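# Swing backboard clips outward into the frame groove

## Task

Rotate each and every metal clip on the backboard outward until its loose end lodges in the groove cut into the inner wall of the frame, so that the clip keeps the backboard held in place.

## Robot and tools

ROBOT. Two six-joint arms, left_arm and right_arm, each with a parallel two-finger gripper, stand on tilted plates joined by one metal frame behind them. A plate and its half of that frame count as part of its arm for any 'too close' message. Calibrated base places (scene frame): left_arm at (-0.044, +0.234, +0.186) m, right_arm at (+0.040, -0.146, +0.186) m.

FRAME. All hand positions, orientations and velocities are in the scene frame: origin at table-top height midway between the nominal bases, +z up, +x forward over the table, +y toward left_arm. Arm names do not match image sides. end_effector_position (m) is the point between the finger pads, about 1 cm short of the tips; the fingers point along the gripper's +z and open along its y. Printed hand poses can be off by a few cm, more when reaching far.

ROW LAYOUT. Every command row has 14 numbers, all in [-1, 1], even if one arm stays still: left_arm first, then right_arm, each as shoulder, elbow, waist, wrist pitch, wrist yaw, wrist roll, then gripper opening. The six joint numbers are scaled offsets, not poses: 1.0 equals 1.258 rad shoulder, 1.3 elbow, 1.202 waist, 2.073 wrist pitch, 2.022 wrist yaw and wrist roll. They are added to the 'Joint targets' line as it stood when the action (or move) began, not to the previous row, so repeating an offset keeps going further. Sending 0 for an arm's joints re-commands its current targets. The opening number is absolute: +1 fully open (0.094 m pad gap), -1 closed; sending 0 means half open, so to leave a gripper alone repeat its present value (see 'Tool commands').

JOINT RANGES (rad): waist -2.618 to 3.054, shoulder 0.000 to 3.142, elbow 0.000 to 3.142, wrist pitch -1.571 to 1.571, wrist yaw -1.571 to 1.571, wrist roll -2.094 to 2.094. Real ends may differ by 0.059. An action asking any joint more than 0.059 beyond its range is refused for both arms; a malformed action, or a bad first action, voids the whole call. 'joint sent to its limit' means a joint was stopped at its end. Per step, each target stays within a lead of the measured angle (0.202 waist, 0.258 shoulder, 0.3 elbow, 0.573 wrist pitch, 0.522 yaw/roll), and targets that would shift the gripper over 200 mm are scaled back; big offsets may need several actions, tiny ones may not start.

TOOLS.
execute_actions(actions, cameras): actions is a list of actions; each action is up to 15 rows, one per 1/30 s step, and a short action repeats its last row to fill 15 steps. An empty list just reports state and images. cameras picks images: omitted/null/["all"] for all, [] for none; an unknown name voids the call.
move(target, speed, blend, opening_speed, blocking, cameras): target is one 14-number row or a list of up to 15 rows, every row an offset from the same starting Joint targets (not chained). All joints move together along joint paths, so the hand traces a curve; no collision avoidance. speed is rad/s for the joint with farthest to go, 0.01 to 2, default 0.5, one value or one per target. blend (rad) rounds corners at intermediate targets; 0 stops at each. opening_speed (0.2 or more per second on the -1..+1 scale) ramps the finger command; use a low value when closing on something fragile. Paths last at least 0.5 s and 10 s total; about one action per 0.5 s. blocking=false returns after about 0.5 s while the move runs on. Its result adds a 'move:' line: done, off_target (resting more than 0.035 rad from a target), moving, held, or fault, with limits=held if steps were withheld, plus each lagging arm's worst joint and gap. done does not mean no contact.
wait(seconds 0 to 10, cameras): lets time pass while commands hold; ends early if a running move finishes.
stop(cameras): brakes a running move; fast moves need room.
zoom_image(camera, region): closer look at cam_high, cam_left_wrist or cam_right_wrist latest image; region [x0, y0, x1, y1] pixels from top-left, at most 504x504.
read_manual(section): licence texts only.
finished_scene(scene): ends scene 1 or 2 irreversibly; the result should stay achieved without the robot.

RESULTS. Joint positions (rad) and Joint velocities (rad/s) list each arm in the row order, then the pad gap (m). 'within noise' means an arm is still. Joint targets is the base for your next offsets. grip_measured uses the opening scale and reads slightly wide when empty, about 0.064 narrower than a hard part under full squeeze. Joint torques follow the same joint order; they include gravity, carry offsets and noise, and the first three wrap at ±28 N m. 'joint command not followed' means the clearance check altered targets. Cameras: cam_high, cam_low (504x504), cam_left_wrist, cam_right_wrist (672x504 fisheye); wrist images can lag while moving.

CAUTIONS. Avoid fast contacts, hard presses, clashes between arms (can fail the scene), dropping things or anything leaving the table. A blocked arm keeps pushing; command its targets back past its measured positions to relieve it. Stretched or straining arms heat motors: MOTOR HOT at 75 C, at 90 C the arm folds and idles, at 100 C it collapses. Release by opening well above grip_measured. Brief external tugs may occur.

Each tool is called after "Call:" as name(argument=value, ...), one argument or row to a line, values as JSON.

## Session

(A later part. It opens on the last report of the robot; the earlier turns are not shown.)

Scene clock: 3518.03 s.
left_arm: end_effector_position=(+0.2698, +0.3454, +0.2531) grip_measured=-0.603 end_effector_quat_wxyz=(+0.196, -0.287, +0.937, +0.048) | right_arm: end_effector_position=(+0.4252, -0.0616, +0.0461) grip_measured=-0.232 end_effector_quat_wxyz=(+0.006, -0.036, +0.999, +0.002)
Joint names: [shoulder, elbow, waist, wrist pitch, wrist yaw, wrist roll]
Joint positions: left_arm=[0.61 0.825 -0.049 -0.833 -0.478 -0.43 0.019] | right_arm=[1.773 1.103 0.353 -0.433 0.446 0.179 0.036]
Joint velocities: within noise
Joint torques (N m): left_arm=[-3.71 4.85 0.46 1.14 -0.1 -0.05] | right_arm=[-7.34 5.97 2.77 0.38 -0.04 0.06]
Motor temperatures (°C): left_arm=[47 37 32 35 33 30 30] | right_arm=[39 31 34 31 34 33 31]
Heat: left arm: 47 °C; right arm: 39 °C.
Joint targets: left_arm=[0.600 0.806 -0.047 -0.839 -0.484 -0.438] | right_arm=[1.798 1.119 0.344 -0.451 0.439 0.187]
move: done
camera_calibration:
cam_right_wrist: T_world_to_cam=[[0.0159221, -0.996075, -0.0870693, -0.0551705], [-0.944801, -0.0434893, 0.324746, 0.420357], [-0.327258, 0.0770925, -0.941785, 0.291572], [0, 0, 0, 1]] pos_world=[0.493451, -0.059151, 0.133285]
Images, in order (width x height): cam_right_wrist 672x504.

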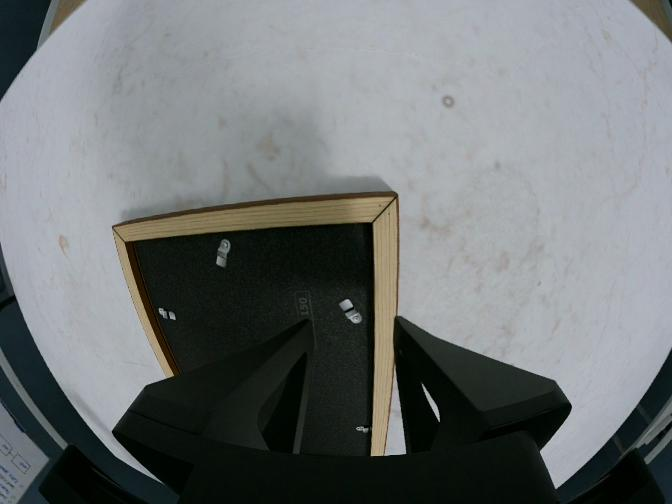

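Call:
execute_actions(
  actions=[],
  cameras=["cam_right_wrist"],
)

Call:
zoom_image(
  camera="cam_right_wrist",
  region=[290, 250, 430, 355],
)

Scene clock: 3576.93 s.
left_arm: end_effector_position=(+0.2698, +0.3454, +0.2531) grip_measured=-0.603 end_effector_quat_wxyz=(+0.196, -0.287, +0.937, +0.048) | right_arm: end_effector_position=(+0.4250, -0.0615, +0.0461) grip_measured=-0.232 end_effector_quat_wxyz=(+0.006, -0.036, +0.999, +0.003)
Joint names: [shoulder, elbow, waist, wrist pitch, wrist yaw, wrist roll]
Joint positions: left_arm=[0.61 0.825 -0.049 -0.833 -0.478 -0.43 0.019] | right_arm=[1.773 1.103 0.353 -0.434 0.445 0.179 0.036]
Joint velocities: within noise
Joint torques (N m): left_arm=[-3.73 4.86 0.43 1.14 -0.1 -0.05] | right_arm=[-7.25 6.02 2.85 0.31 -0.05 0.09]
Motor temperatures (°C): left_arm=[46 37 32 35 33 30 30] | right_arm=[38 33 34 31 34 33 31]
Heat: left arm: 46 °C; right arm: 38 °C.
Joint targets: left_arm=[0.600 0.806 -0.047 -0.839 -0.484 -0.438] | right_arm=[1.798 1.119 0.344 -0.451 0.439 0.187]
Tool commands: left_gripper/opening=-0.6 right_gripper/opening=-0.23
camera_calibration:
cam_right_wrist: T_world_to_cam=[[0.0158095, -0.996058, -0.0872793, -0.0550874], [-0.944555, -0.0435101, 0.325457, 0.420043], [-0.327972, 0.0772948, -0.94152, 0.291811], [0, 0, 0, 1]] pos_world=[0.49333, -0.0591496, 0.133232]
Images, in order (width x height): cam_right_wrist 672x504.

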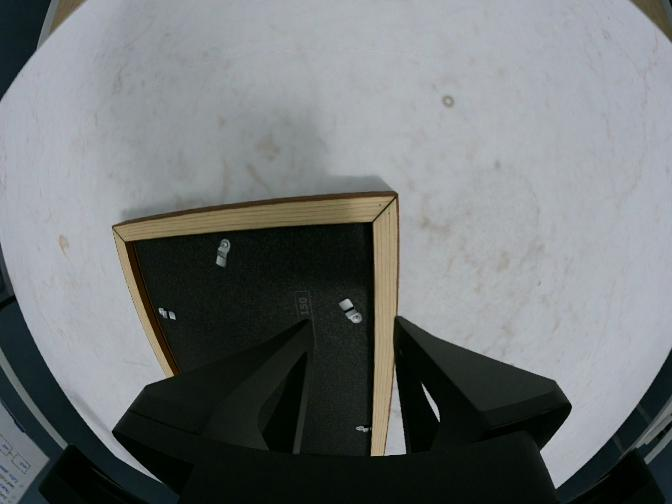

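Scaled by 3.600 from the camera's 672x504 image, which has a finer 960x720 frame.

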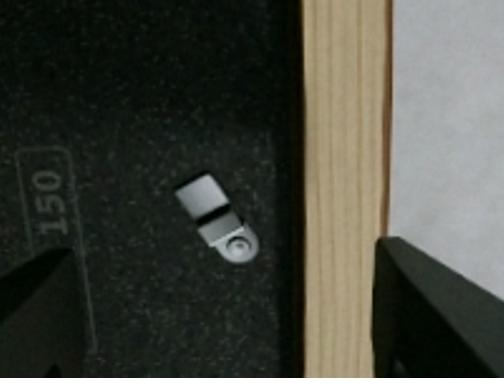

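Call:
move(
  target=[
    [0,0,0,0,0,0,-0.6,-0.0103,-0.0107,-0.0150,-0.0048,-0.0045,-0.0168,-0.235],
  ],
  speed=0.1,
  cameras=["cam_right_wrist"],
)

Call:
zoom_image(
  camera="cam_right_wrist",
  region=[290, 250, 430, 355],
)

Scene clock: 3637.67 s.
left_arm: end_effector_position=(+0.2698, +0.3454, +0.2531) grip_measured=-0.603 end_effector_quat_wxyz=(+0.196, -0.287, +0.937, +0.048) | right_arm: end_effector_position=(+0.4231, -0.0674, +0.0435) grip_measured=-0.233 end_effector_quat_wxyz=(-0.002, -0.040, +0.999, +0.001)
Joint names: [shoulder, elbow, waist, wrist pitch, wrist yaw, wrist roll]
Joint positions: left_arm=[0.61 0.825 -0.049 -0.833 -0.478 -0.43 0.019] | right_arm=[1.773 1.103 0.336 -0.443 0.437 0.162 0.036]
Joint velocities: within noise
Joint torques (N m): left_arm=[-3.73 4.86 0.46 1.13 -0.1 -0.06] | right_arm=[-8.47 4.64 2.52 0.34 -0.09 -0.11]
Motor temperatures (°C): left_arm=[46 37 32 35 33 30 30] | right_arm=[38 33 34 31 34 33 31]
Heat: left arm: 46 °C; right arm: 38 °C.
Joint targets: left_arm=[0.600 0.806 -0.047 -0.839 -0.484 -0.438] | right_arm=[1.785 1.105 0.326 -0.461 0.430 0.153]
move: done
camera_calibration:
cam_right_wrist: T_world_to_cam=[[0.0214423, -0.996199, -0.0844224, -0.0635999], [-0.939369, -0.0489807, 0.339392, 0.415629], [-0.342237, 0.0720264, -0.936849, 0.294723], [0, 0, 0, 1]] pos_world=[0.492658, -0.0642282, 0.12968]
Images, in order (width x height): cam_right_wrist 672x504.

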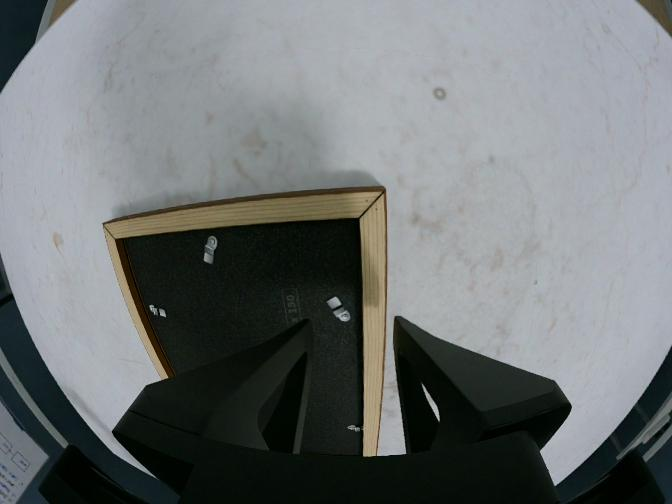

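Scaled by 3.600 from the camera's 672x504 image, which has a finer 960x720 frame.

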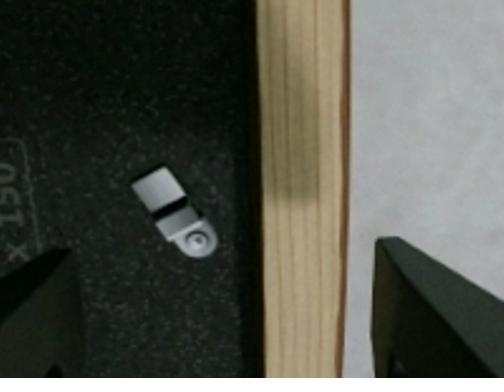

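Call:
move(
  target=[
    [0,0,0,0,0,0,-0.6,0.0413,-0.0162,-0.0183,0.0478,-0.0064,-0.0153,-0.235],
  ],
  speed=0.08,
  cameras=["cam_right_wrist"],
)

Call:
zoom_image(
  camera="cam_right_wrist",
  region=[290, 250, 430, 355],
)

Scene clock: 3656.27 s.
left_arm: end_effector_position=(+0.2698, +0.3454, +0.2531) grip_measured=-0.603 end_effector_quat_wxyz=(+0.196, -0.287, +0.937, +0.048) | right_arm: end_effector_position=(+0.4251, -0.0671, +0.0279) grip_measured=-0.233 end_effector_quat_wxyz=(+0.003, -0.042, +0.999, +0.004)
Joint names: [shoulder, elbow, waist, wrist pitch, wrist yaw, wrist roll]
Joint positions: left_arm=[0.61 0.825 -0.049 -0.833 -0.478 -0.43 0.019] | right_arm=[1.813 1.097 0.314 -0.378 0.424 0.131 0.036]
Joint velocities: within noise
Joint torques (N m): left_arm=[-3.69 4.85 0.43 1.14 -0.1 -0.06] | right_arm=[-7.6 3.21 2.65 0.59 -0.13 -0.12]
Motor temperatures (°C): left_arm=[46 37 32 35 33 30 30] | right_arm=[39 33 34 31 34 33 31]
Heat: left arm: 46 °C; right arm: 39 °C.
Joint targets: left_arm=[0.600 0.806 -0.047 -0.839 -0.484 -0.438] | right_arm=[1.837 1.084 0.304 -0.362 0.417 0.122]
move: done
camera_calibration:
cam_right_wrist: T_world_to_cam=[[0.0276607, -0.995608, -0.0894376, -0.0672163], [-0.941979, -0.0559036, 0.330984, 0.423716], [-0.33453, 0.0750931, -0.939389, 0.277806], [0, 0, 0, 1]] pos_world=[0.493925, -0.0640952, 0.114714]
Images, in order (width x height): cam_right_wrist 672x504.

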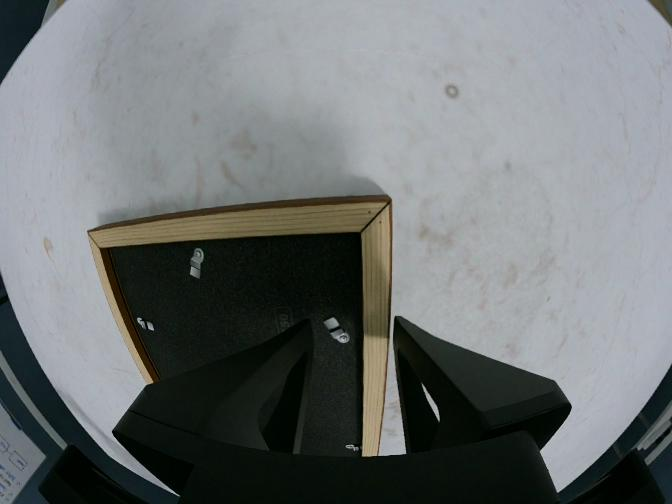

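Scaled by 3.600 from the camera's 672x504 image, which has a finer 960x720 frame.

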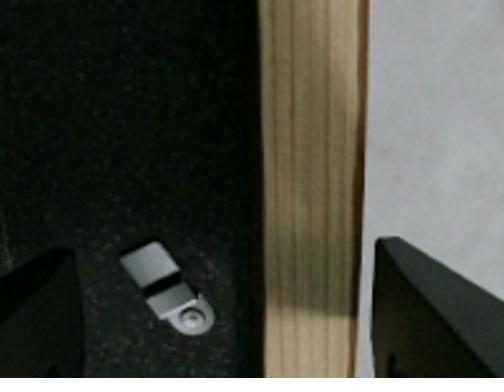

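Call:
move(
  target=[
    [0,0,0,0,0,0,-0.6,0.002,-0.0025,-0.0075,0.002,-0.0012,-0.004,-0.235],
    [0,0,0,0,0,0,-0.6,0.0200,-0.0031,-0.0125,0.0191,-0.0022,-0.0084,-0.235],
  ],
  speed=0.06,
  blend=0.002,
  cameras=["cam_right_wrist"],
)

Call:
zoom_image(
  camera="cam_right_wrist",
  region=[290, 250, 430, 355],
)

Scene clock: 3667.37 s.
left_arm: end_effector_position=(+0.2698, +0.3454, +0.2531) grip_measured=-0.603 end_effector_quat_wxyz=(+0.196, -0.287, +0.937, +0.048) | right_arm: end_effector_position=(+0.4278, -0.0685, +0.0186) grip_measured=-0.233 end_effector_quat_wxyz=(+0.007, -0.042, +0.999, +0.003)
Joint names: [shoulder, elbow, waist, wrist pitch, wrist yaw, wrist roll]
Joint positions: left_arm=[0.61 0.825 -0.049 -0.833 -0.478 -0.43 0.019] | right_arm=[1.837 1.097 0.299 -0.338 0.42 0.114 0.036]
Joint velocities: within noise
Joint torques (N m): left_arm=[-3.71 4.83 0.43 1.13 -0.1 -0.05] | right_arm=[-7.86 2.81 2.63 0.65 -0.07 -0.13]
Motor temperatures (°C): left_arm=[46 37 32 35 33 30 30] | right_arm=[39 33 34 31 34 33 31]
Heat: left arm: 46 °C; right arm: 39 °C.
Joint targets: left_arm=[0.600 0.806 -0.047 -0.839 -0.484 -0.438] | right_arm=[1.863 1.080 0.289 -0.322 0.412 0.105]
move: done
camera_calibration:
cam_right_wrist: T_world_to_cam=[[0.0274225, -0.995724, -0.0882148, -0.0693667], [-0.944836, -0.0546329, 0.322956, 0.430647], [-0.326395, 0.0744922, -0.942294, 0.266569], [0, 0, 0, 1]] pos_world=[0.4958, -0.0653999, 0.105987]
Images, in order (width x height): cam_right_wrist 672x504.

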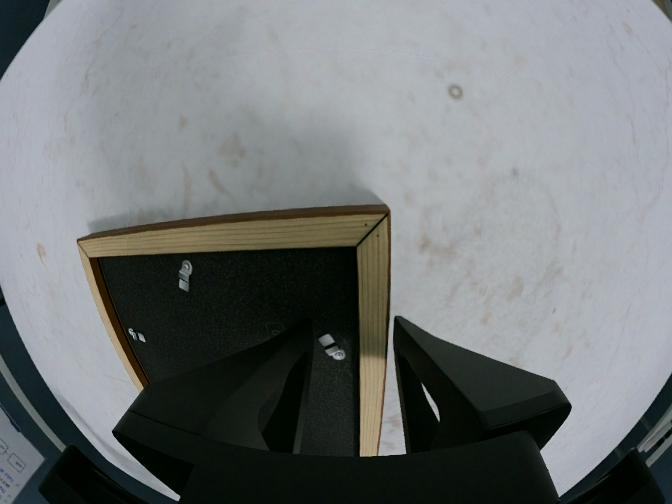

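Scaled by 3.600 from the camera's 672x504 image, which has a finer 960x720 frame.

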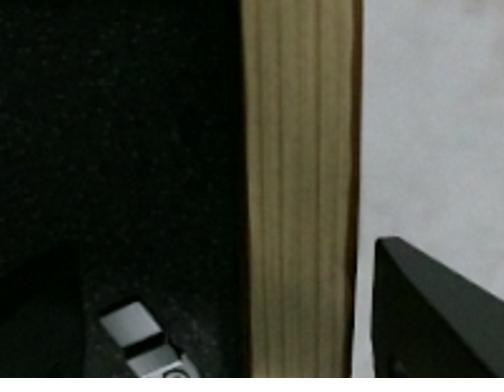

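Call:
move(
  target=[
    [0,0,0,0,0,0,-0.6,0.0016,-0.0069,0.000,0.0034,0,0.0,-0.235],
  ],
  speed=0.04,
  cameras=["cam_right_wrist"],
)

Call:
zoom_image(
  camera="cam_right_wrist",
  region=[290, 270, 430, 375],
)

Scene clock: 3691.50 s.
left_arm: end_effector_position=(+0.2698, +0.3454, +0.2531) grip_measured=-0.603 end_effector_quat_wxyz=(+0.196, -0.287, +0.937, +0.048) | right_arm: end_effector_position=(+0.4247, -0.0684, +0.0174) grip_measured=-0.233 end_effector_quat_wxyz=(+0.005, -0.043, +0.999, +0.003)
Joint names: [shoulder, elbow, waist, wrist pitch, wrist yaw, wrist roll]
Joint positions: left_arm=[0.61 0.825 -0.049 -0.833 -0.478 -0.43 0.019] | right_arm=[1.837 1.087 0.299 -0.333 0.419 0.113 0.036]
Joint velocities: within noise
Joint torques (N m): left_arm=[-3.71 4.83 0.47 1.13 -0.1 -0.06] | right_arm=[-7.72 2.84 2.71 0.62 -0.08 -0.12]
Motor temperatures (°C): left_arm=[45 37 32 35 33 30 30] | right_arm=[41 32 34 31 34 33 31]
Heat: left arm: 45 °C; right arm: 41 °C.
Joint targets: left_arm=[0.600 0.806 -0.047 -0.839 -0.484 -0.438] | right_arm=[1.865 1.070 0.289 -0.315 0.412 0.105]
move: done
camera_calibration:
cam_right_wrist: T_world_to_cam=[[0.0291848, -0.995667, -0.0882921, -0.0700625], [-0.943453, -0.0566191, 0.326635, 0.427376], [-0.330218, 0.0737667, -0.941018, 0.265958], [0, 0, 0, 1]] pos_world=[0.493078, -0.0651801, 0.104489]
Images, in order (width x height): cam_right_wrist 672x504.

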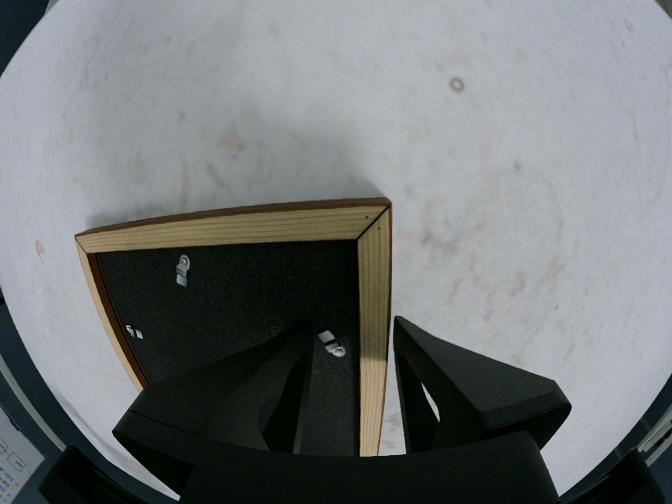

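Scaled by 3.600 from the camera's 672x504 image, which has a finer 960x720 frame.

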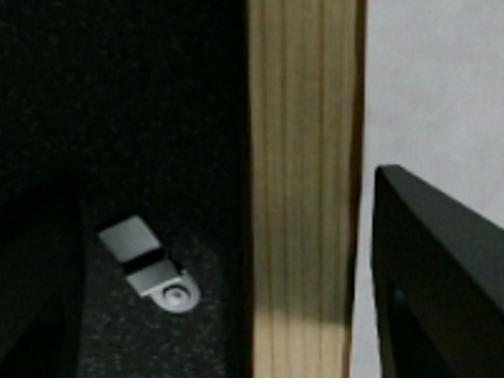

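Call:
move(
  target=[
    [0,0,0,0,0,0,-0.6,0.0008,-0.0058,0.000,0.0024,0,0.0,-0.235],
  ],
  speed=0.04,
  cameras=["cam_right_wrist"],
)

Call:
zoom_image(
  camera="cam_right_wrist",
  region=[290, 270, 430, 375],
)

Scene clock: 3718.47 s.
left_arm: end_effector_position=(+0.2698, +0.3454, +0.2531) grip_measured=-0.603 end_effector_quat_wxyz=(+0.196, -0.287, +0.937, +0.048) | right_arm: end_effector_position=(+0.4244, -0.0683, +0.0171) grip_measured=-0.234 end_effector_quat_wxyz=(+0.006, -0.043, +0.999, +0.003)
Joint names: [shoulder, elbow, waist, wrist pitch, wrist yaw, wrist roll]
Joint positions: left_arm=[0.61 0.825 -0.049 -0.833 -0.478 -0.43 0.019] | right_arm=[1.837 1.085 0.299 -0.329 0.419 0.113 0.036]
Joint velocities: within noise
Joint torques (N m): left_arm=[-3.74 4.83 0.47 1.14 -0.1 -0.06] | right_arm=[-7.5 2.35 2.58 0.63 -0.07 -0.11]
Motor temperatures (°C): left_arm=[45 37 32 35 33 30 30] | right_arm=[41 32 34 31 34 33 31]
Heat: left arm: 45 °C; right arm: 41 °C.
Joint targets: left_arm=[0.600 0.806 -0.047 -0.839 -0.484 -0.438] | right_arm=[1.866 1.063 0.289 -0.310 0.412 0.105]
move: done
camera_calibration:
cam_right_wrist: T_world_to_cam=[[0.0288071, -0.995662, -0.0884733, -0.0698313], [-0.943813, -0.0562446, 0.325658, 0.427384], [-0.329222, 0.074121, -0.941339, 0.265137], [0, 0, 0, 1]] pos_world=[0.492671, -0.0651426, 0.104224]
Images, in order (width x height): cam_right_wrist 672x504.

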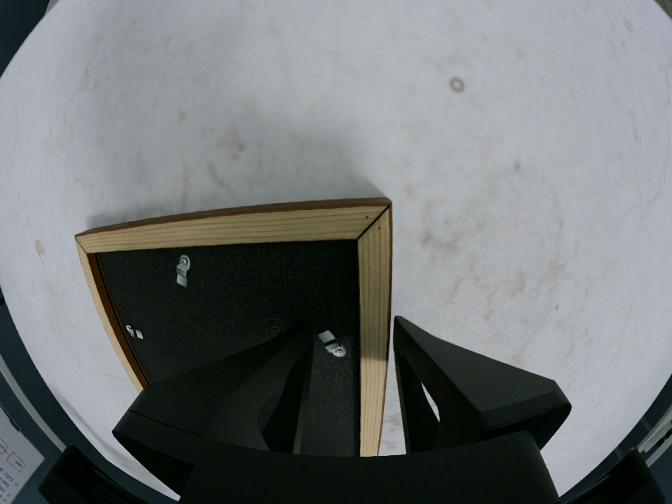

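Scaled by 3.600 from the camera's 672x504 image, which has a finer 960x720 frame.

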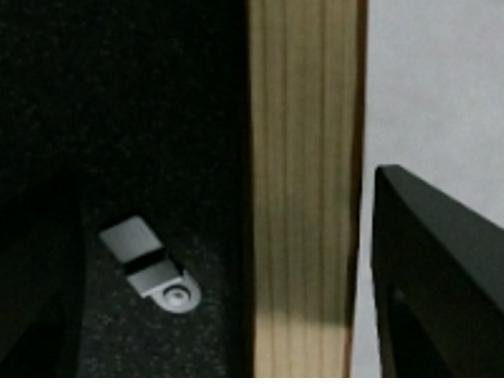

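Call:
move(
  target=[
    [0,0,0,0,0,0,-0.6,-0.0045,-0.0040,-0.0115,0,-0.0025,-0.0074,-0.5],
  ],
  speed=0.03,
  opening_speed=0.3,
  cameras=["cam_right_wrist"],
)

Call:
zoom_image(
  camera="cam_right_wrist",
  region=[290, 270, 430, 375],
)

Scene clock: 3745.30 s.
left_arm: end_effector_position=(+0.2698, +0.3454, +0.2531) grip_measured=-0.603 end_effector_quat_wxyz=(+0.196, -0.287, +0.937, +0.048) | right_arm: end_effector_position=(+0.4247, -0.0717, +0.0169) grip_measured=-0.496 end_effector_quat_wxyz=(+0.005, -0.044, +0.999, +0.001)
Joint names: [shoulder, elbow, waist, wrist pitch, wrist yaw, wrist roll]
Joint positions: left_arm=[0.61 0.825 -0.049 -0.833 -0.478 -0.43 0.019] | right_arm=[1.834 1.084 0.292 -0.33 0.42 0.105 0.024]
Joint velocities: within noise
Joint torques (N m): left_arm=[-3.69 4.86 0.47 1.14 -0.1 -0.06] | right_arm=[-7.62 2 1.96 0.68 -0.12 -0.19]
Motor temperatures (°C): left_arm=[45 37 32 35 33 30 30] | right_arm=[41 32 34 31 34 33 31]
Heat: left arm: 45 °C; right arm: 41 °C.
Joint targets: left_arm=[0.600 0.806 -0.047 -0.839 -0.484 -0.438] | right_arm=[1.860 1.058 0.275 -0.311 0.407 0.090]
move: done
camera_calibration:
cam_right_wrist: T_world_to_cam=[[0.0312246, -0.99602, -0.0834819, -0.0743259], [-0.94341, -0.0569578, 0.3267, 0.427301], [-0.330155, 0.0685566, -0.941434, 0.265312], [0, 0, 0, 1]] pos_world=[0.493034, -0.0678808, 0.103969]
Images, in order (width x height): cam_right_wrist 672x504.

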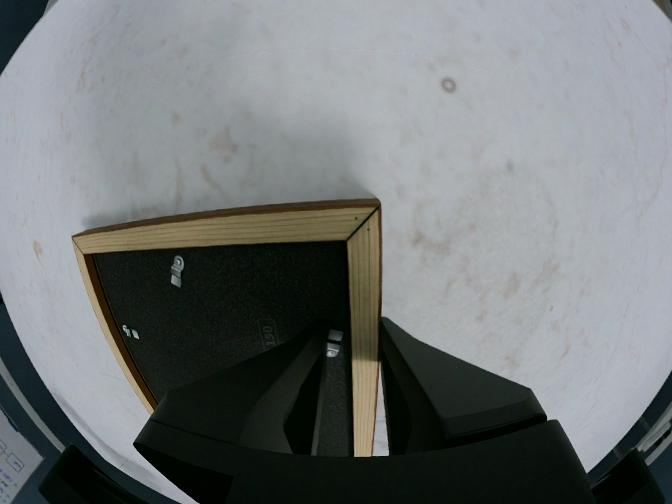

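Scaled by 3.600 from the camera's 672x504 image, which has a finer 960x720 frame.

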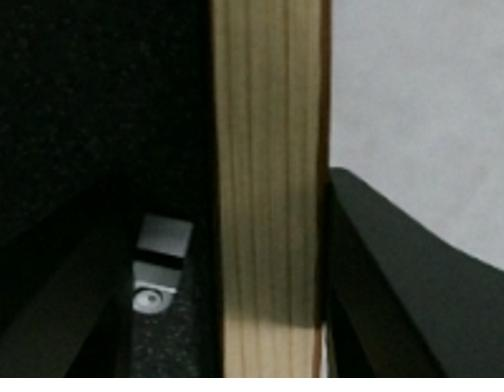

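Call:
move(
  target=[
    [0,0,0,0,0,0,-0.6,-0.0016,-0.0030,-0.0065,0,-0.0015,-0.0045,-0.628],
  ],
  speed=0.03,
  opening_speed=0.2,
  cameras=["cam_right_wrist"],
)

Call:
zoom_image(
  camera="cam_right_wrist",
  region=[290, 270, 430, 375],
)

Scene clock: 3754.83 s.
left_arm: end_effector_position=(+0.2698, +0.3454, +0.2531) grip_measured=-0.603 end_effector_quat_wxyz=(+0.196, -0.287, +0.937, +0.048) | right_arm: end_effector_position=(+0.4248, -0.0747, +0.0170) grip_measured=-0.625 end_effector_quat_wxyz=(+0.005, -0.046, +0.999, -0.002)
Joint names: [shoulder, elbow, waist, wrist pitch, wrist yaw, wrist roll]
Joint positions: left_arm=[0.61 0.825 -0.049 -0.833 -0.478 -0.43 0.019] | right_arm=[1.831 1.082 0.287 -0.331 0.423 0.097 0.018]
Joint velocities: within noise
Joint torques (N m): left_arm=[-3.71 4.85 0.43 1.14 -0.1 -0.04] | right_arm=[-7.54 1.87 1.91 0.64 -0.16 -0.2]
Motor temperatures (°C): left_arm=[45 37 32 35 33 30 30] | right_arm=[40 32 34 31 34 33 31]
Heat: left arm: 45 °C; right arm: 40 °C.
Joint targets: left_arm=[0.600 0.806 -0.047 -0.839 -0.484 -0.438] | right_arm=[1.858 1.054 0.267 -0.310 0.404 0.081]
move: done
camera_calibration:
cam_right_wrist: T_world_to_cam=[[0.0349203, -0.99636, -0.0777704, -0.07908], [-0.943143, -0.0585932, 0.327182, 0.426929], [-0.330548, 0.0619233, -0.941756, 0.265343], [0, 0, 0, 1]] pos_world=[0.493125, -0.0702079, 0.104055]
Images, in order (width x height): cam_right_wrist 672x504.

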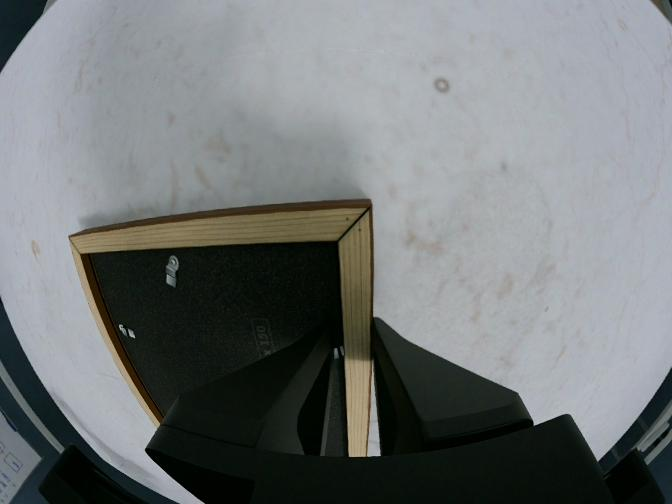

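Scaled by 3.600 from the camera's 672x504 image, which has a finer 960x720 frame.

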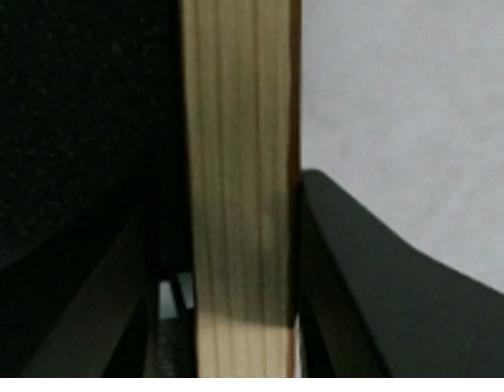

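Call:
move(
  target=[
    [0,0,0,0,0,0,-0.6,-0.0008,-0.0015,-0.0030,0,-0.0008,-0.0022,-0.70],
  ],
  speed=0.03,
  opening_speed=0.2,
  cameras=["cam_right_wrist"],
)

Call:
zoom_image(
  camera="cam_right_wrist",
  region=[290, 270, 430, 375],
)

Scene clock: 3761.77 s.
left_arm: end_effector_position=(+0.2698, +0.3454, +0.2531) grip_measured=-0.603 end_effector_quat_wxyz=(+0.196, -0.287, +0.937, +0.048) | right_arm: end_effector_position=(+0.4249, -0.0766, +0.0170) grip_measured=-0.697 end_effector_quat_wxyz=(+0.005, -0.047, +0.999, -0.005)
Joint names: [shoulder, elbow, waist, wrist pitch, wrist yaw, wrist roll]
Joint positions: left_arm=[0.61 0.825 -0.049 -0.833 -0.478 -0.43 0.019] | right_arm=[1.829 1.081 0.284 -0.332 0.427 0.091 0.014]
Joint velocities: within noise
Joint torques (N m): left_arm=[-3.71 4.82 0.42 1.14 -0.1 -0.05] | right_arm=[-7.53 1.78 1.59 0.67 -0.21 -0.15]
Motor temperatures (°C): left_arm=[45 37 32 35 33 30 30] | right_arm=[41 32 33 31 34 33 31]
Heat: left arm: 45 °C; right arm: 41 °C.
Joint targets: left_arm=[0.600 0.806 -0.047 -0.839 -0.484 -0.438] | right_arm=[1.857 1.052 0.264 -0.310 0.402 0.077]
move: done
camera_calibration:
cam_right_wrist: T_world_to_cam=[[0.0379185, -0.996609, -0.0730207, -0.0822829], [-0.943045, -0.0598568, 0.327237, 0.426809], [-0.330498, 0.0564534, -0.942117, 0.265047], [0, 0, 0, 1]] pos_world=[0.493218, -0.0714193, 0.104029]
Images, in order (width x height): cam_right_wrist 672x504.

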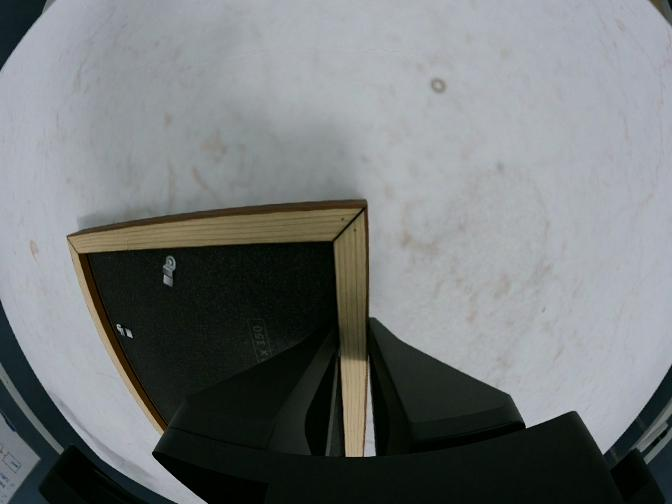

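Scaled by 3.600 from the camera's 672x504 image, which has a finer 960x720 frame.

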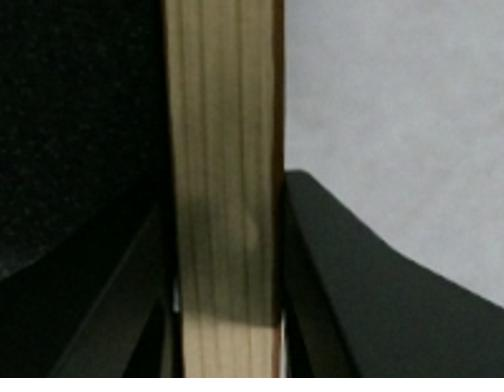

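Call:
move(
  target=[
    [0,0,0,0,0,0,-0.6,0,0.0,0.0020,0,0.0,0.0022,-0.5],
    [0,0,0,0,0,0,-0.6,-0.0550,0.0020,0.0200,-0.0380,0.0080,0.0180,-0.5],
  ],
  speed=[0.05, 0.15],
  opening_speed=0.5,
  cameras=["cam_right_wrist"],
)

Call:
zoom_image(
  camera="cam_right_wrist",
  region=[280, 250, 420, 355],
)

Scene clock: 3772.83 s.
left_arm: end_effector_position=(+0.2698, +0.3454, +0.2531) grip_measured=-0.603 end_effector_quat_wxyz=(+0.196, -0.287, +0.937, +0.048) | right_arm: end_effector_position=(+0.4161, -0.0792, +0.0210) grip_measured=-0.502 end_effector_quat_wxyz=(-0.009, -0.047, +0.999, -0.004)
Joint names: [shoulder, elbow, waist, wrist pitch, wrist yaw, wrist roll]
Joint positions: left_arm=[0.61 0.825 -0.049 -0.833 -0.478 -0.43 0.019] | right_arm=[1.811 1.071 0.284 -0.371 0.422 0.105 0.023]
Joint velocities: within noise
Joint torques (N m): left_arm=[-3.73 4.82 0.42 1.13 -0.11 -0.06] | right_arm=[-12.26 2.76 3.51 0.31 -0.03 0.08]
Motor temperatures (°C): left_arm=[45 37 32 35 33 30 30] | right_arm=[40 32 33 31 34 33 31]
Heat: left arm: 45 °C; right arm: 40 °C.
Joint targets: left_arm=[0.600 0.806 -0.047 -0.839 -0.484 -0.438] | right_arm=[1.788 1.055 0.288 -0.389 0.419 0.113]
move: done
camera_calibration:
cam_right_wrist: T_world_to_cam=[[0.0350884, -0.996706, -0.0731184, -0.0831536], [-0.933256, -0.0588505, 0.354359, 0.412425], [-0.357495, 0.0558043, -0.932246, 0.277025], [0, 0, 0, 1]] pos_world=[0.486851, -0.0740674, 0.106029]
Images, in order (width x height): cam_right_wrist 672x504.

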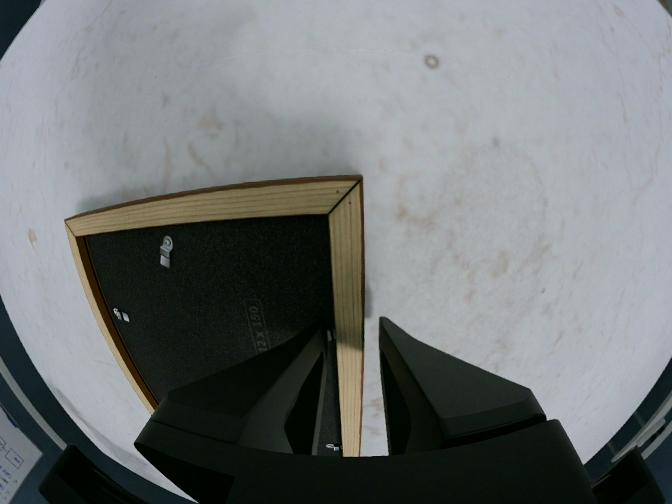

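Scaled by 3.600 from the camera's 672x504 image, which has a finer 960x720 frame.

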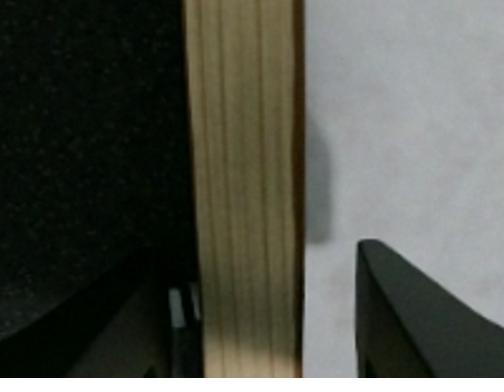

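Call:
move(
  target=[
    [0,0,0,0,0,0,-0.6,-0.030,0.0150,0.0220,-0.0240,0.0050,0,-0.5],
    [0,0,0,0,0,0,-0.6,-0.034,0.0200,0.0330,-0.0240,0.0050,-0.7230,-0.62],
  ],
  speed=[0.15, 0.6],
  opening_speed=0.5,
  cameras=["cam_right_wrist"],
)

Call:
zoom_image(
  camera="cam_right_wrist",
  region=[290, 250, 430, 355],
)

Scene clock: 3787.43 s.
left_arm: end_effector_position=(+0.2698, +0.3454, +0.2531) grip_measured=-0.603 end_effector_quat_wxyz=(+0.196, -0.287, +0.937, +0.048) | right_arm: end_effector_position=(+0.4145, -0.0764, +0.0356) grip_measured=-0.618 end_effector_quat_wxyz=(+0.009, +0.704, -0.710, -0.006)
Joint names: [shoulder, elbow, waist, wrist pitch, wrist yaw, wrist roll]
Joint positions: left_arm=[0.61 0.825 -0.049 -0.833 -0.478 -0.43 0.019] | right_arm=[1.771 1.071 0.308 -0.422 0.428 -1.34 0.018]
Joint velocities: within noise
Joint torques (N m): left_arm=[-3.71 4.82 0.46 1.14 -0.1 -0.06] | right_arm=[-12.34 5.08 4.72 0.32 0.01 -0.12]
Motor temperatures (°C): left_arm=[44 37 32 35 33 30 30] | right_arm=[42 32 34 31 34 33 31]
Heat: left arm: 44 °C; right arm: 42 °C.
Joint targets: left_arm=[0.600 0.806 -0.047 -0.839 -0.484 -0.438] | right_arm=[1.745 1.081 0.328 -0.439 0.429 -1.349]
move: done
camera_calibration:
cam_right_wrist: T_world_to_cam=[[0.992609, -0.0649651, -0.102499, -0.403841], [-0.0261975, -0.939434, 0.341726, -0.0368043], [-0.118491, -0.336515, -0.934193, 0.160941], [0, 0, 0, 1]] pos_world=[0.418962, -0.00665153, 0.121534]
Images, in order (width x height): cam_right_wrist 672x504.

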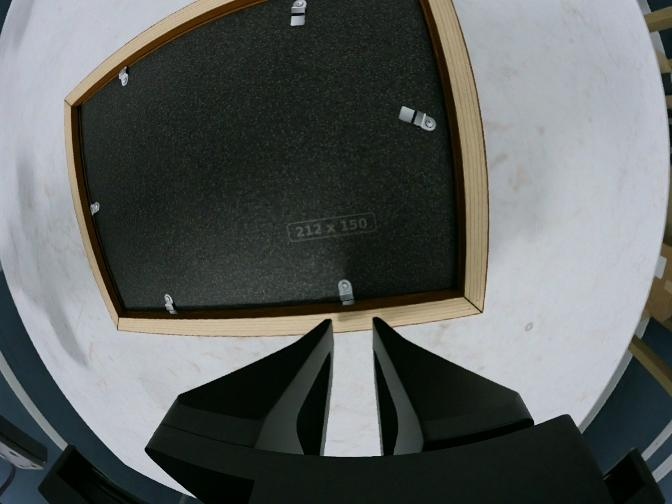

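Scaled by 3.600 from the camera's 672x504 image, which has a finer 960x720 frame.

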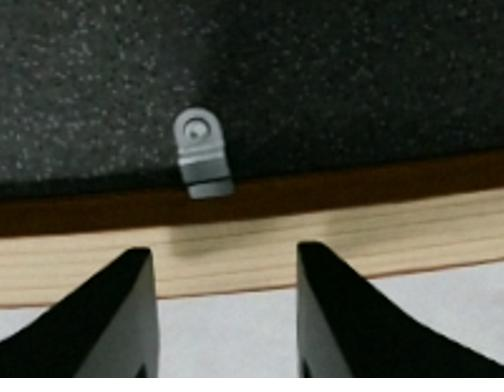

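Call:
move(
  target=[
    [0,0,0,0,0,0,-0.6,0.0430,-0.0377,0.0383,0.0352,0.0104,0.0290,-0.62],
  ],
  speed=0.12,
  cameras=["cam_right_wrist"],
)

Call:
zoom_image(
  camera="cam_right_wrist",
  region=[290, 250, 430, 355],
)

Scene clock: 3821.30 s.
left_arm: end_effector_position=(+0.2698, +0.3454, +0.2531) grip_measured=-0.603 end_effector_quat_wxyz=(+0.196, -0.287, +0.937, +0.048) | right_arm: end_effector_position=(+0.4121, -0.0605, +0.0377) grip_measured=-0.618 end_effector_quat_wxyz=(-0.004, +0.701, -0.713, +0.002)
Joint names: [shoulder, elbow, waist, wrist pitch, wrist yaw, wrist roll]
Joint positions: left_arm=[0.61 0.825 -0.049 -0.833 -0.478 -0.43 0.019] | right_arm=[1.775 1.045 0.355 -0.378 0.448 -1.299 0.018]
Joint velocities: within noise
Joint torques (N m): left_arm=[-3.71 4.83 0.43 1.14 -0.09 -0.05] | right_arm=[-7.3 3.25 4.96 0.59 0.04 0.06]
Motor temperatures (°C): left_arm=[44 37 32 35 33 30 29] | right_arm=[43 32 35 31 34 33 31]
Heat: left arm: 44 °C; right arm: 43 °C.
Joint targets: left_arm=[0.600 0.806 -0.047 -0.839 -0.484 -0.438] | right_arm=[1.799 1.032 0.373 -0.366 0.450 -1.290]
move: done
camera_calibration:
cam_right_wrist: T_world_to_cam=[[0.9946, -0.0739955, -0.072767, -0.402713], [-0.045641, -0.941591, 0.333652, -0.0144343], [-0.0932055, -0.32853, -0.939884, 0.158238], [0, 0, 0, 1]] pos_world=[0.414628, 0.00859557, 0.124237]
Images, in order (width x height): cam_right_wrist 672x504.

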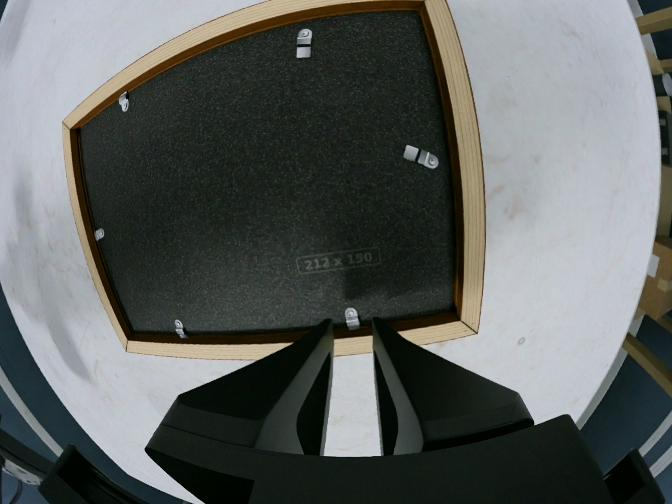

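Scaled by 3.600 from the camera's 672x504 image, which has a finer 960x720 frame.

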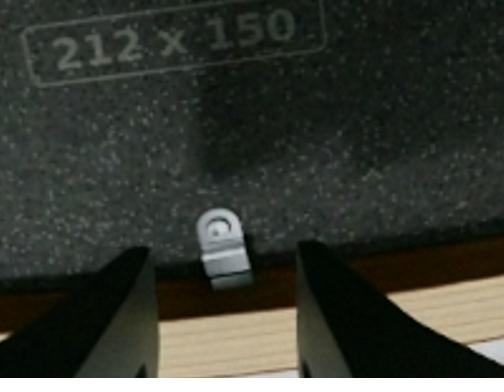

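Call:
move(
  target=[
    [0,0,0,0,0,0,-0.6,0.0270,0.001,-0.0383,0.0220,-0.0090,-0.0210,-0.62],
    [0,0,0,0,0,0,-0.6,0.0442,0.003,-0.0483,0.0347,-0.0124,-0.0267,-0.62],
  ],
  speed=0.06,
  blend=0.01,
  cameras=["cam_right_wrist"],
)

Call:
zoom_image(
  camera="cam_right_wrist",
  region=[290, 270, 430, 375],
)

Scene clock: 3833.53 s.
left_arm: end_effector_position=(+0.2698, +0.3454, +0.2531) grip_measured=-0.603 end_effector_quat_wxyz=(+0.196, -0.287, +0.937, +0.048) | right_arm: end_effector_position=(+0.4139, -0.0615, +0.0184) grip_measured=-0.618 end_effector_quat_wxyz=(-0.006, +0.703, -0.711, +0.004)
Joint names: [shoulder, elbow, waist, wrist pitch, wrist yaw, wrist roll]
Joint positions: left_arm=[0.61 0.825 -0.049 -0.833 -0.478 -0.43 0.019] | right_arm=[1.829 1.045 0.326 -0.307 0.436 -1.335 0.018]
Joint velocities: within noise
Joint torques (N m): left_arm=[-3.71 4.82 0.43 1.14 -0.09 -0.06] | right_arm=[-7.19 3.04 2.58 0.62 -0.08 -0.1]
Motor temperatures (°C): left_arm=[44 37 32 35 33 30 29] | right_arm=[43 32 35 31 34 33 31]
Heat: left arm: 44 °C; right arm: 43 °C.
Joint targets: left_arm=[0.600 0.806 -0.047 -0.839 -0.484 -0.438] | right_arm=[1.855 1.035 0.316 -0.294 0.425 -1.344]
move: done
camera_calibration:
cam_right_wrist: T_world_to_cam=[[0.995336, -0.0673109, -0.0691096, -0.405973], [-0.0405412, -0.941884, 0.333484, -0.0110528], [-0.0875403, -0.329127, -0.940219, 0.137527], [0, 0, 0, 1]] pos_world=[0.41567, 0.0075268, 0.104935]
Images, in order (width x height): cam_right_wrist 672x504.

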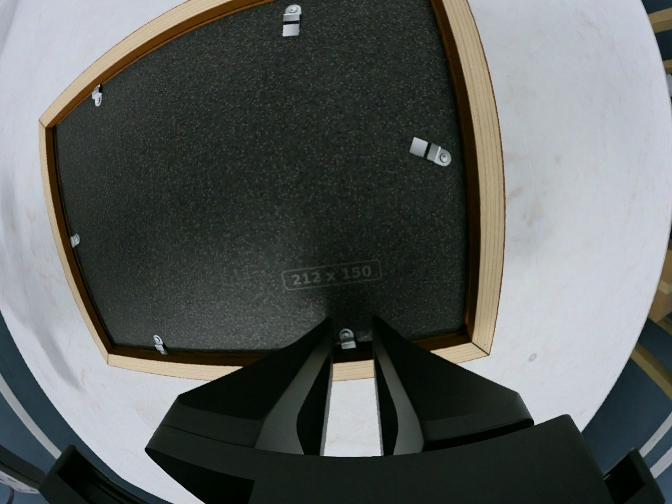

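Scaled by 3.600 from the camera's 672x504 image, which has a finer 960x720 frame.

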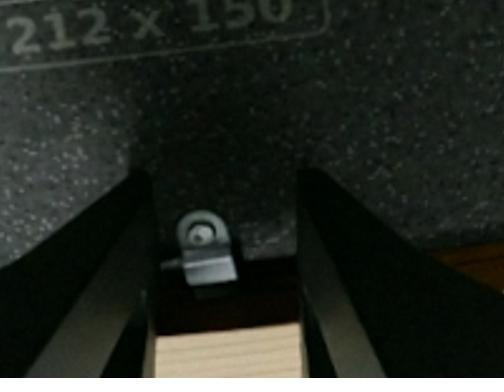

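Call:
move(
  target=[
    [0,0,0,0,0,0,-0.6,0.0032,-0.0092,0.0010,0.0010,0,0,-0.62],
  ],
  speed=0.04,
  cameras=["cam_right_wrist"],
)

Call:
zoom_image(
  camera="cam_right_wrist",
  region=[290, 270, 430, 375],
)

Scene clock: 3842.53 s.
left_arm: end_effector_position=(+0.2698, +0.3454, +0.2531) grip_measured=-0.603 end_effector_quat_wxyz=(+0.196, -0.287, +0.937, +0.048) | right_arm: end_effector_position=(+0.4139, -0.0615, +0.0179) grip_measured=-0.618 end_effector_quat_wxyz=(-0.007, +0.703, -0.711, +0.004)
Joint names: [shoulder, elbow, waist, wrist pitch, wrist yaw, wrist roll]
Joint positions: left_arm=[0.61 0.825 -0.049 -0.833 -0.478 -0.43 0.019] | right_arm=[1.829 1.042 0.326 -0.302 0.436 -1.336 0.018]
Joint velocities: within noise
Joint torques (N m): left_arm=[-3.69 4.83 0.46 1.13 -0.1 -0.06] | right_arm=[-7.02 2.39 2.82 0.57 -0.11 -0.1]
Motor temperatures (°C): left_arm=[44 37 32 35 33 30 29] | right_arm=[42 32 34 31 34 33 31]
Heat: left arm: 44 °C; right arm: 42 °C.
Joint targets: left_arm=[0.600 0.806 -0.047 -0.839 -0.484 -0.438] | right_arm=[1.859 1.024 0.317 -0.292 0.425 -1.344]
move: done
camera_calibration:
cam_right_wrist: T_world_to_cam=[[0.995438, -0.0679267, -0.0669949, -0.406039], [-0.0418939, -0.942095, 0.33272, -0.0102866], [-0.0857161, -0.328395, -0.940643, 0.13645], [0, 0, 0, 1]] pos_world=[0.415452, 0.00753766, 0.10457]
Images, in order (width x height): cam_right_wrist 672x504.

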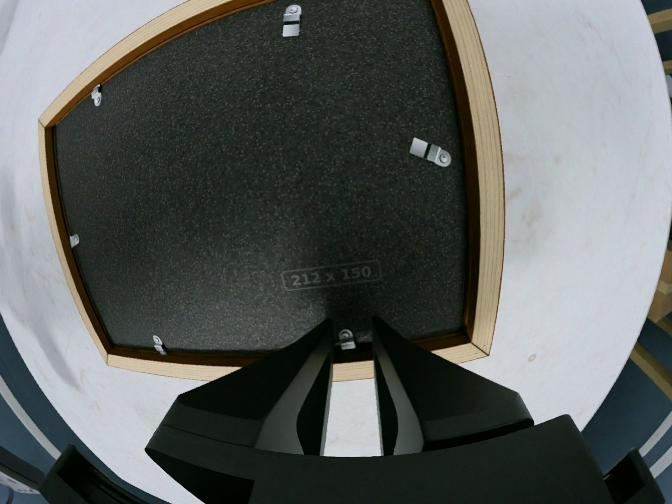

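Scaled by 3.600 from the camera's 672x504 image, which has a finer 960x720 frame.

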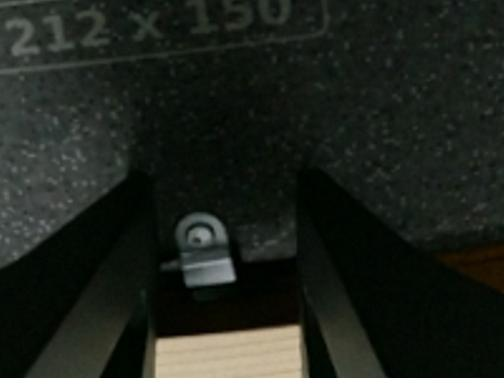

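Call:
move(
  target=[
    [0,0,0,0,0,0,-0.6,0.0050,0,0.0,0.0,0,0,-0.62],
    [0,0,0,0,0,0,-0.6,0.0050,0,0.0,0.0,0,0,-1.0],
  ],
  speed=0.04,
  opening_speed=0.2,
  cameras=["cam_right_wrist"],
)

Call:
zoom_image(
  camera="cam_right_wrist",
  region=[290, 270, 430, 375],
)

Scene clock: 3852.83 s.
left_arm: end_effector_position=(+0.2698, +0.3454, +0.2531) grip_measured=-0.603 end_effector_quat_wxyz=(+0.196, -0.287, +0.937, +0.048) | right_arm: end_effector_position=(+0.4109, -0.0614, +0.0176) grip_measured=-0.937 end_effector_quat_wxyz=(-0.004, +0.705, -0.709, +0.000)
Joint names: [shoulder, elbow, waist, wrist pitch, wrist yaw, wrist roll]
Joint positions: left_arm=[0.61 0.825 -0.049 -0.833 -0.478 -0.43 0.019] | right_arm=[1.829 1.04 0.326 -0.309 0.432 -1.337 0.003]
Joint velocities: within noise
Joint torques (N m): left_arm=[-3.7 4.82 0.46 1.14 -0.1 -0.05] | right_arm=[-6.35 2.58 2.84 0.62 -0.09 -0.12]
Motor temperatures (°C): left_arm=[44 37 32 35 33 30 29] | right_arm=[41 32 34 31 34 33 31]
Heat: left arm: 44 °C; right arm: 41 °C.
Joint targets: left_arm=[0.600 0.806 -0.047 -0.839 -0.484 -0.438] | right_arm=[1.865 1.023 0.317 -0.292 0.425 -1.344]
move: off_target (right_arm); target 2's new numbers were sent with right_arm's shoulder 0.036 rad from that target; right_arm: the shoulder is farthest, 0.036 rad from its target
camera_calibration:
cam_right_wrist: T_world_to_cam=[[0.995057, -0.0632518, -0.0765544, -0.402486], [-0.034391, -0.942697, 0.331873, -0.0133101], [-0.0931591, -0.327599, -0.940213, 0.139], [0, 0, 0, 1]] pos_world=[0.412988, 0.00753106, 0.104295]
Images, in order (width x height): cam_right_wrist 672x504.

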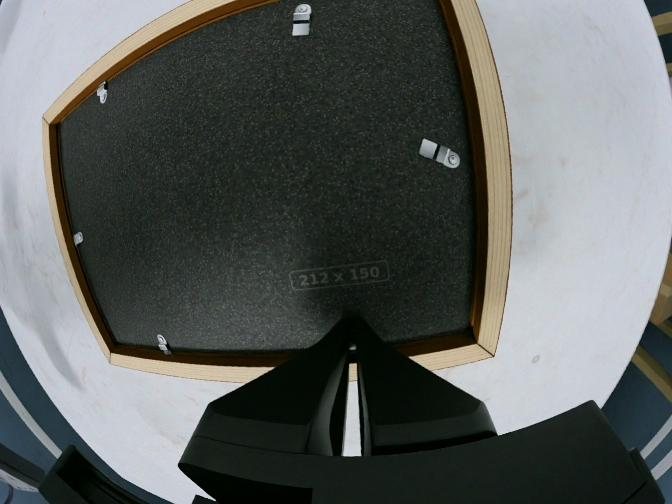

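Scaled by 3.600 from the camera's 672x504 image, which has a finer 960x720 frame.

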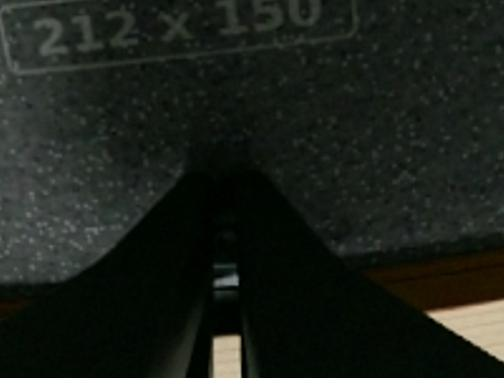

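Call:
move(
  target=[
    [0,0,0,0,0,0,-0.6,-0.0060,0.005,0.0,0.0,0,0,-0.55],
  ],
  speed=0.04,
  opening_speed=0.5,
  cameras=["cam_right_wrist"],
)

Call:
zoom_image(
  camera="cam_right_wrist",
  region=[300, 290, 400, 365],
)

Scene clock: 3860.60 s.
left_arm: end_effector_position=(+0.2698, +0.3454, +0.2531) grip_measured=-0.603 end_effector_quat_wxyz=(+0.196, -0.287, +0.937, +0.048) | right_arm: end_effector_position=(+0.4162, -0.0611, +0.0177) grip_measured=-0.552 end_effector_quat_wxyz=(-0.011, +0.702, -0.713, +0.008)
Joint names: [shoulder, elbow, waist, wrist pitch, wrist yaw, wrist roll]
Joint positions: left_arm=[0.61 0.825 -0.049 -0.833 -0.478 -0.43 0.019] | right_arm=[1.829 1.04 0.326 -0.286 0.437 -1.337 0.021]
Joint velocities: within noise
Joint torques (N m): left_arm=[-3.7 4.85 0.43 1.14 -0.11 -0.05] | right_arm=[-7.25 3.29 2.85 0.48 -0.11 -0.11]
Motor temperatures (°C): left_arm=[44 37 32 35 33 30 29] | right_arm=[41 32 34 31 34 33 32]
Heat: left arm: 44 °C; right arm: 41 °C.
Joint targets: left_arm=[0.600 0.806 -0.047 -0.839 -0.484 -0.438] | right_arm=[1.858 1.030 0.317 -0.292 0.425 -1.344]
move: done
camera_calibration:
cam_right_wrist: T_world_to_cam=[[0.995819, -0.0724198, -0.0556746, -0.408969], [-0.0500102, -0.942252, 0.33115, -0.00633792], [-0.0764413, -0.326981, -0.941934, 0.132779], [0, 0, 0, 1]] pos_world=[0.417092, 0.00782683, 0.104399]
Images, in order (width x height): cam_right_wrist 672x504.

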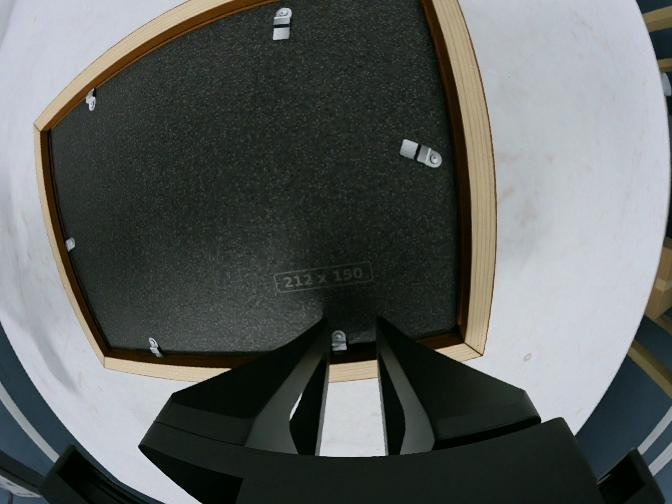

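Scaled by 5.040 from the camera's 672x504 image, which has a finer 960x720 frame.

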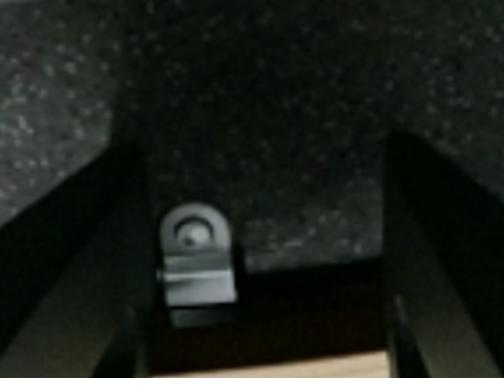

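Call:
move(
  target=[
    [0,0,0,0,0,0,-0.6,-0.0700,0.0,0.0350,-0.0480,0.0100,0.0250,-0.5],
  ],
  speed=0.15,
  cameras=["cam_right_wrist"],
)

Call:
zoom_image(
  camera="cam_right_wrist",
  region=[290, 250, 430, 355],
)

Scene clock: 3917.33 s.
left_arm: end_effector_position=(+0.2698, +0.3454, +0.2531) grip_measured=-0.603 end_effector_quat_wxyz=(+0.196, -0.287, +0.937, +0.048) | right_arm: end_effector_position=(+0.4078, -0.0640, +0.0307) grip_measured=-0.502 end_effector_quat_wxyz=(+0.003, +0.700, -0.714, -0.001)
Joint names: [shoulder, elbow, waist, wrist pitch, wrist yaw, wrist roll]
Joint positions: left_arm=[0.61 0.825 -0.049 -0.833 -0.478 -0.43 0.019] | right_arm=[1.79 1.04 0.34 -0.37 0.443 -1.302 0.023]
Joint velocities: within noise
Joint torques (N m): left_arm=[-3.74 4.89 0.43 1.14 -0.1 -0.07] | right_arm=[-11.6 3.28 4.7 0.26 -0.01 0.12]
Motor temperatures (°C): left_arm=[43 37 32 35 33 30 29] | right_arm=[40 32 34 31 34 33 31]
Heat: left arm: 43 °C; right arm: 40 °C.
Joint targets: left_arm=[0.600 0.806 -0.047 -0.839 -0.484 -0.438] | right_arm=[1.770 1.030 0.359 -0.392 0.445 -1.294]
move: done
camera_calibration:
cam_right_wrist: T_world_to_cam=[[0.993054, -0.0776424, -0.0884016, -0.398297], [-0.0432023, -0.939491, 0.339837, -0.0166746], [-0.109438, -0.333658, -0.93632, 0.156266], [0, 0, 0, 1]] pos_world=[0.411912, 0.00554894, 0.116772]
Images, in order (width x height): cam_right_wrist 672x504.

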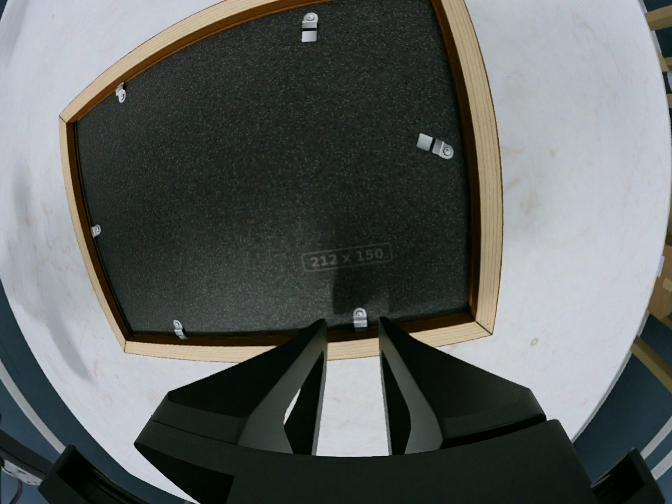

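Scaled by 3.600 from the camera's 672x504 image, which has a finer 960x720 frame.

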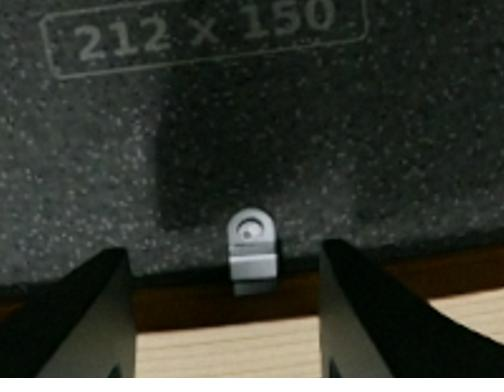

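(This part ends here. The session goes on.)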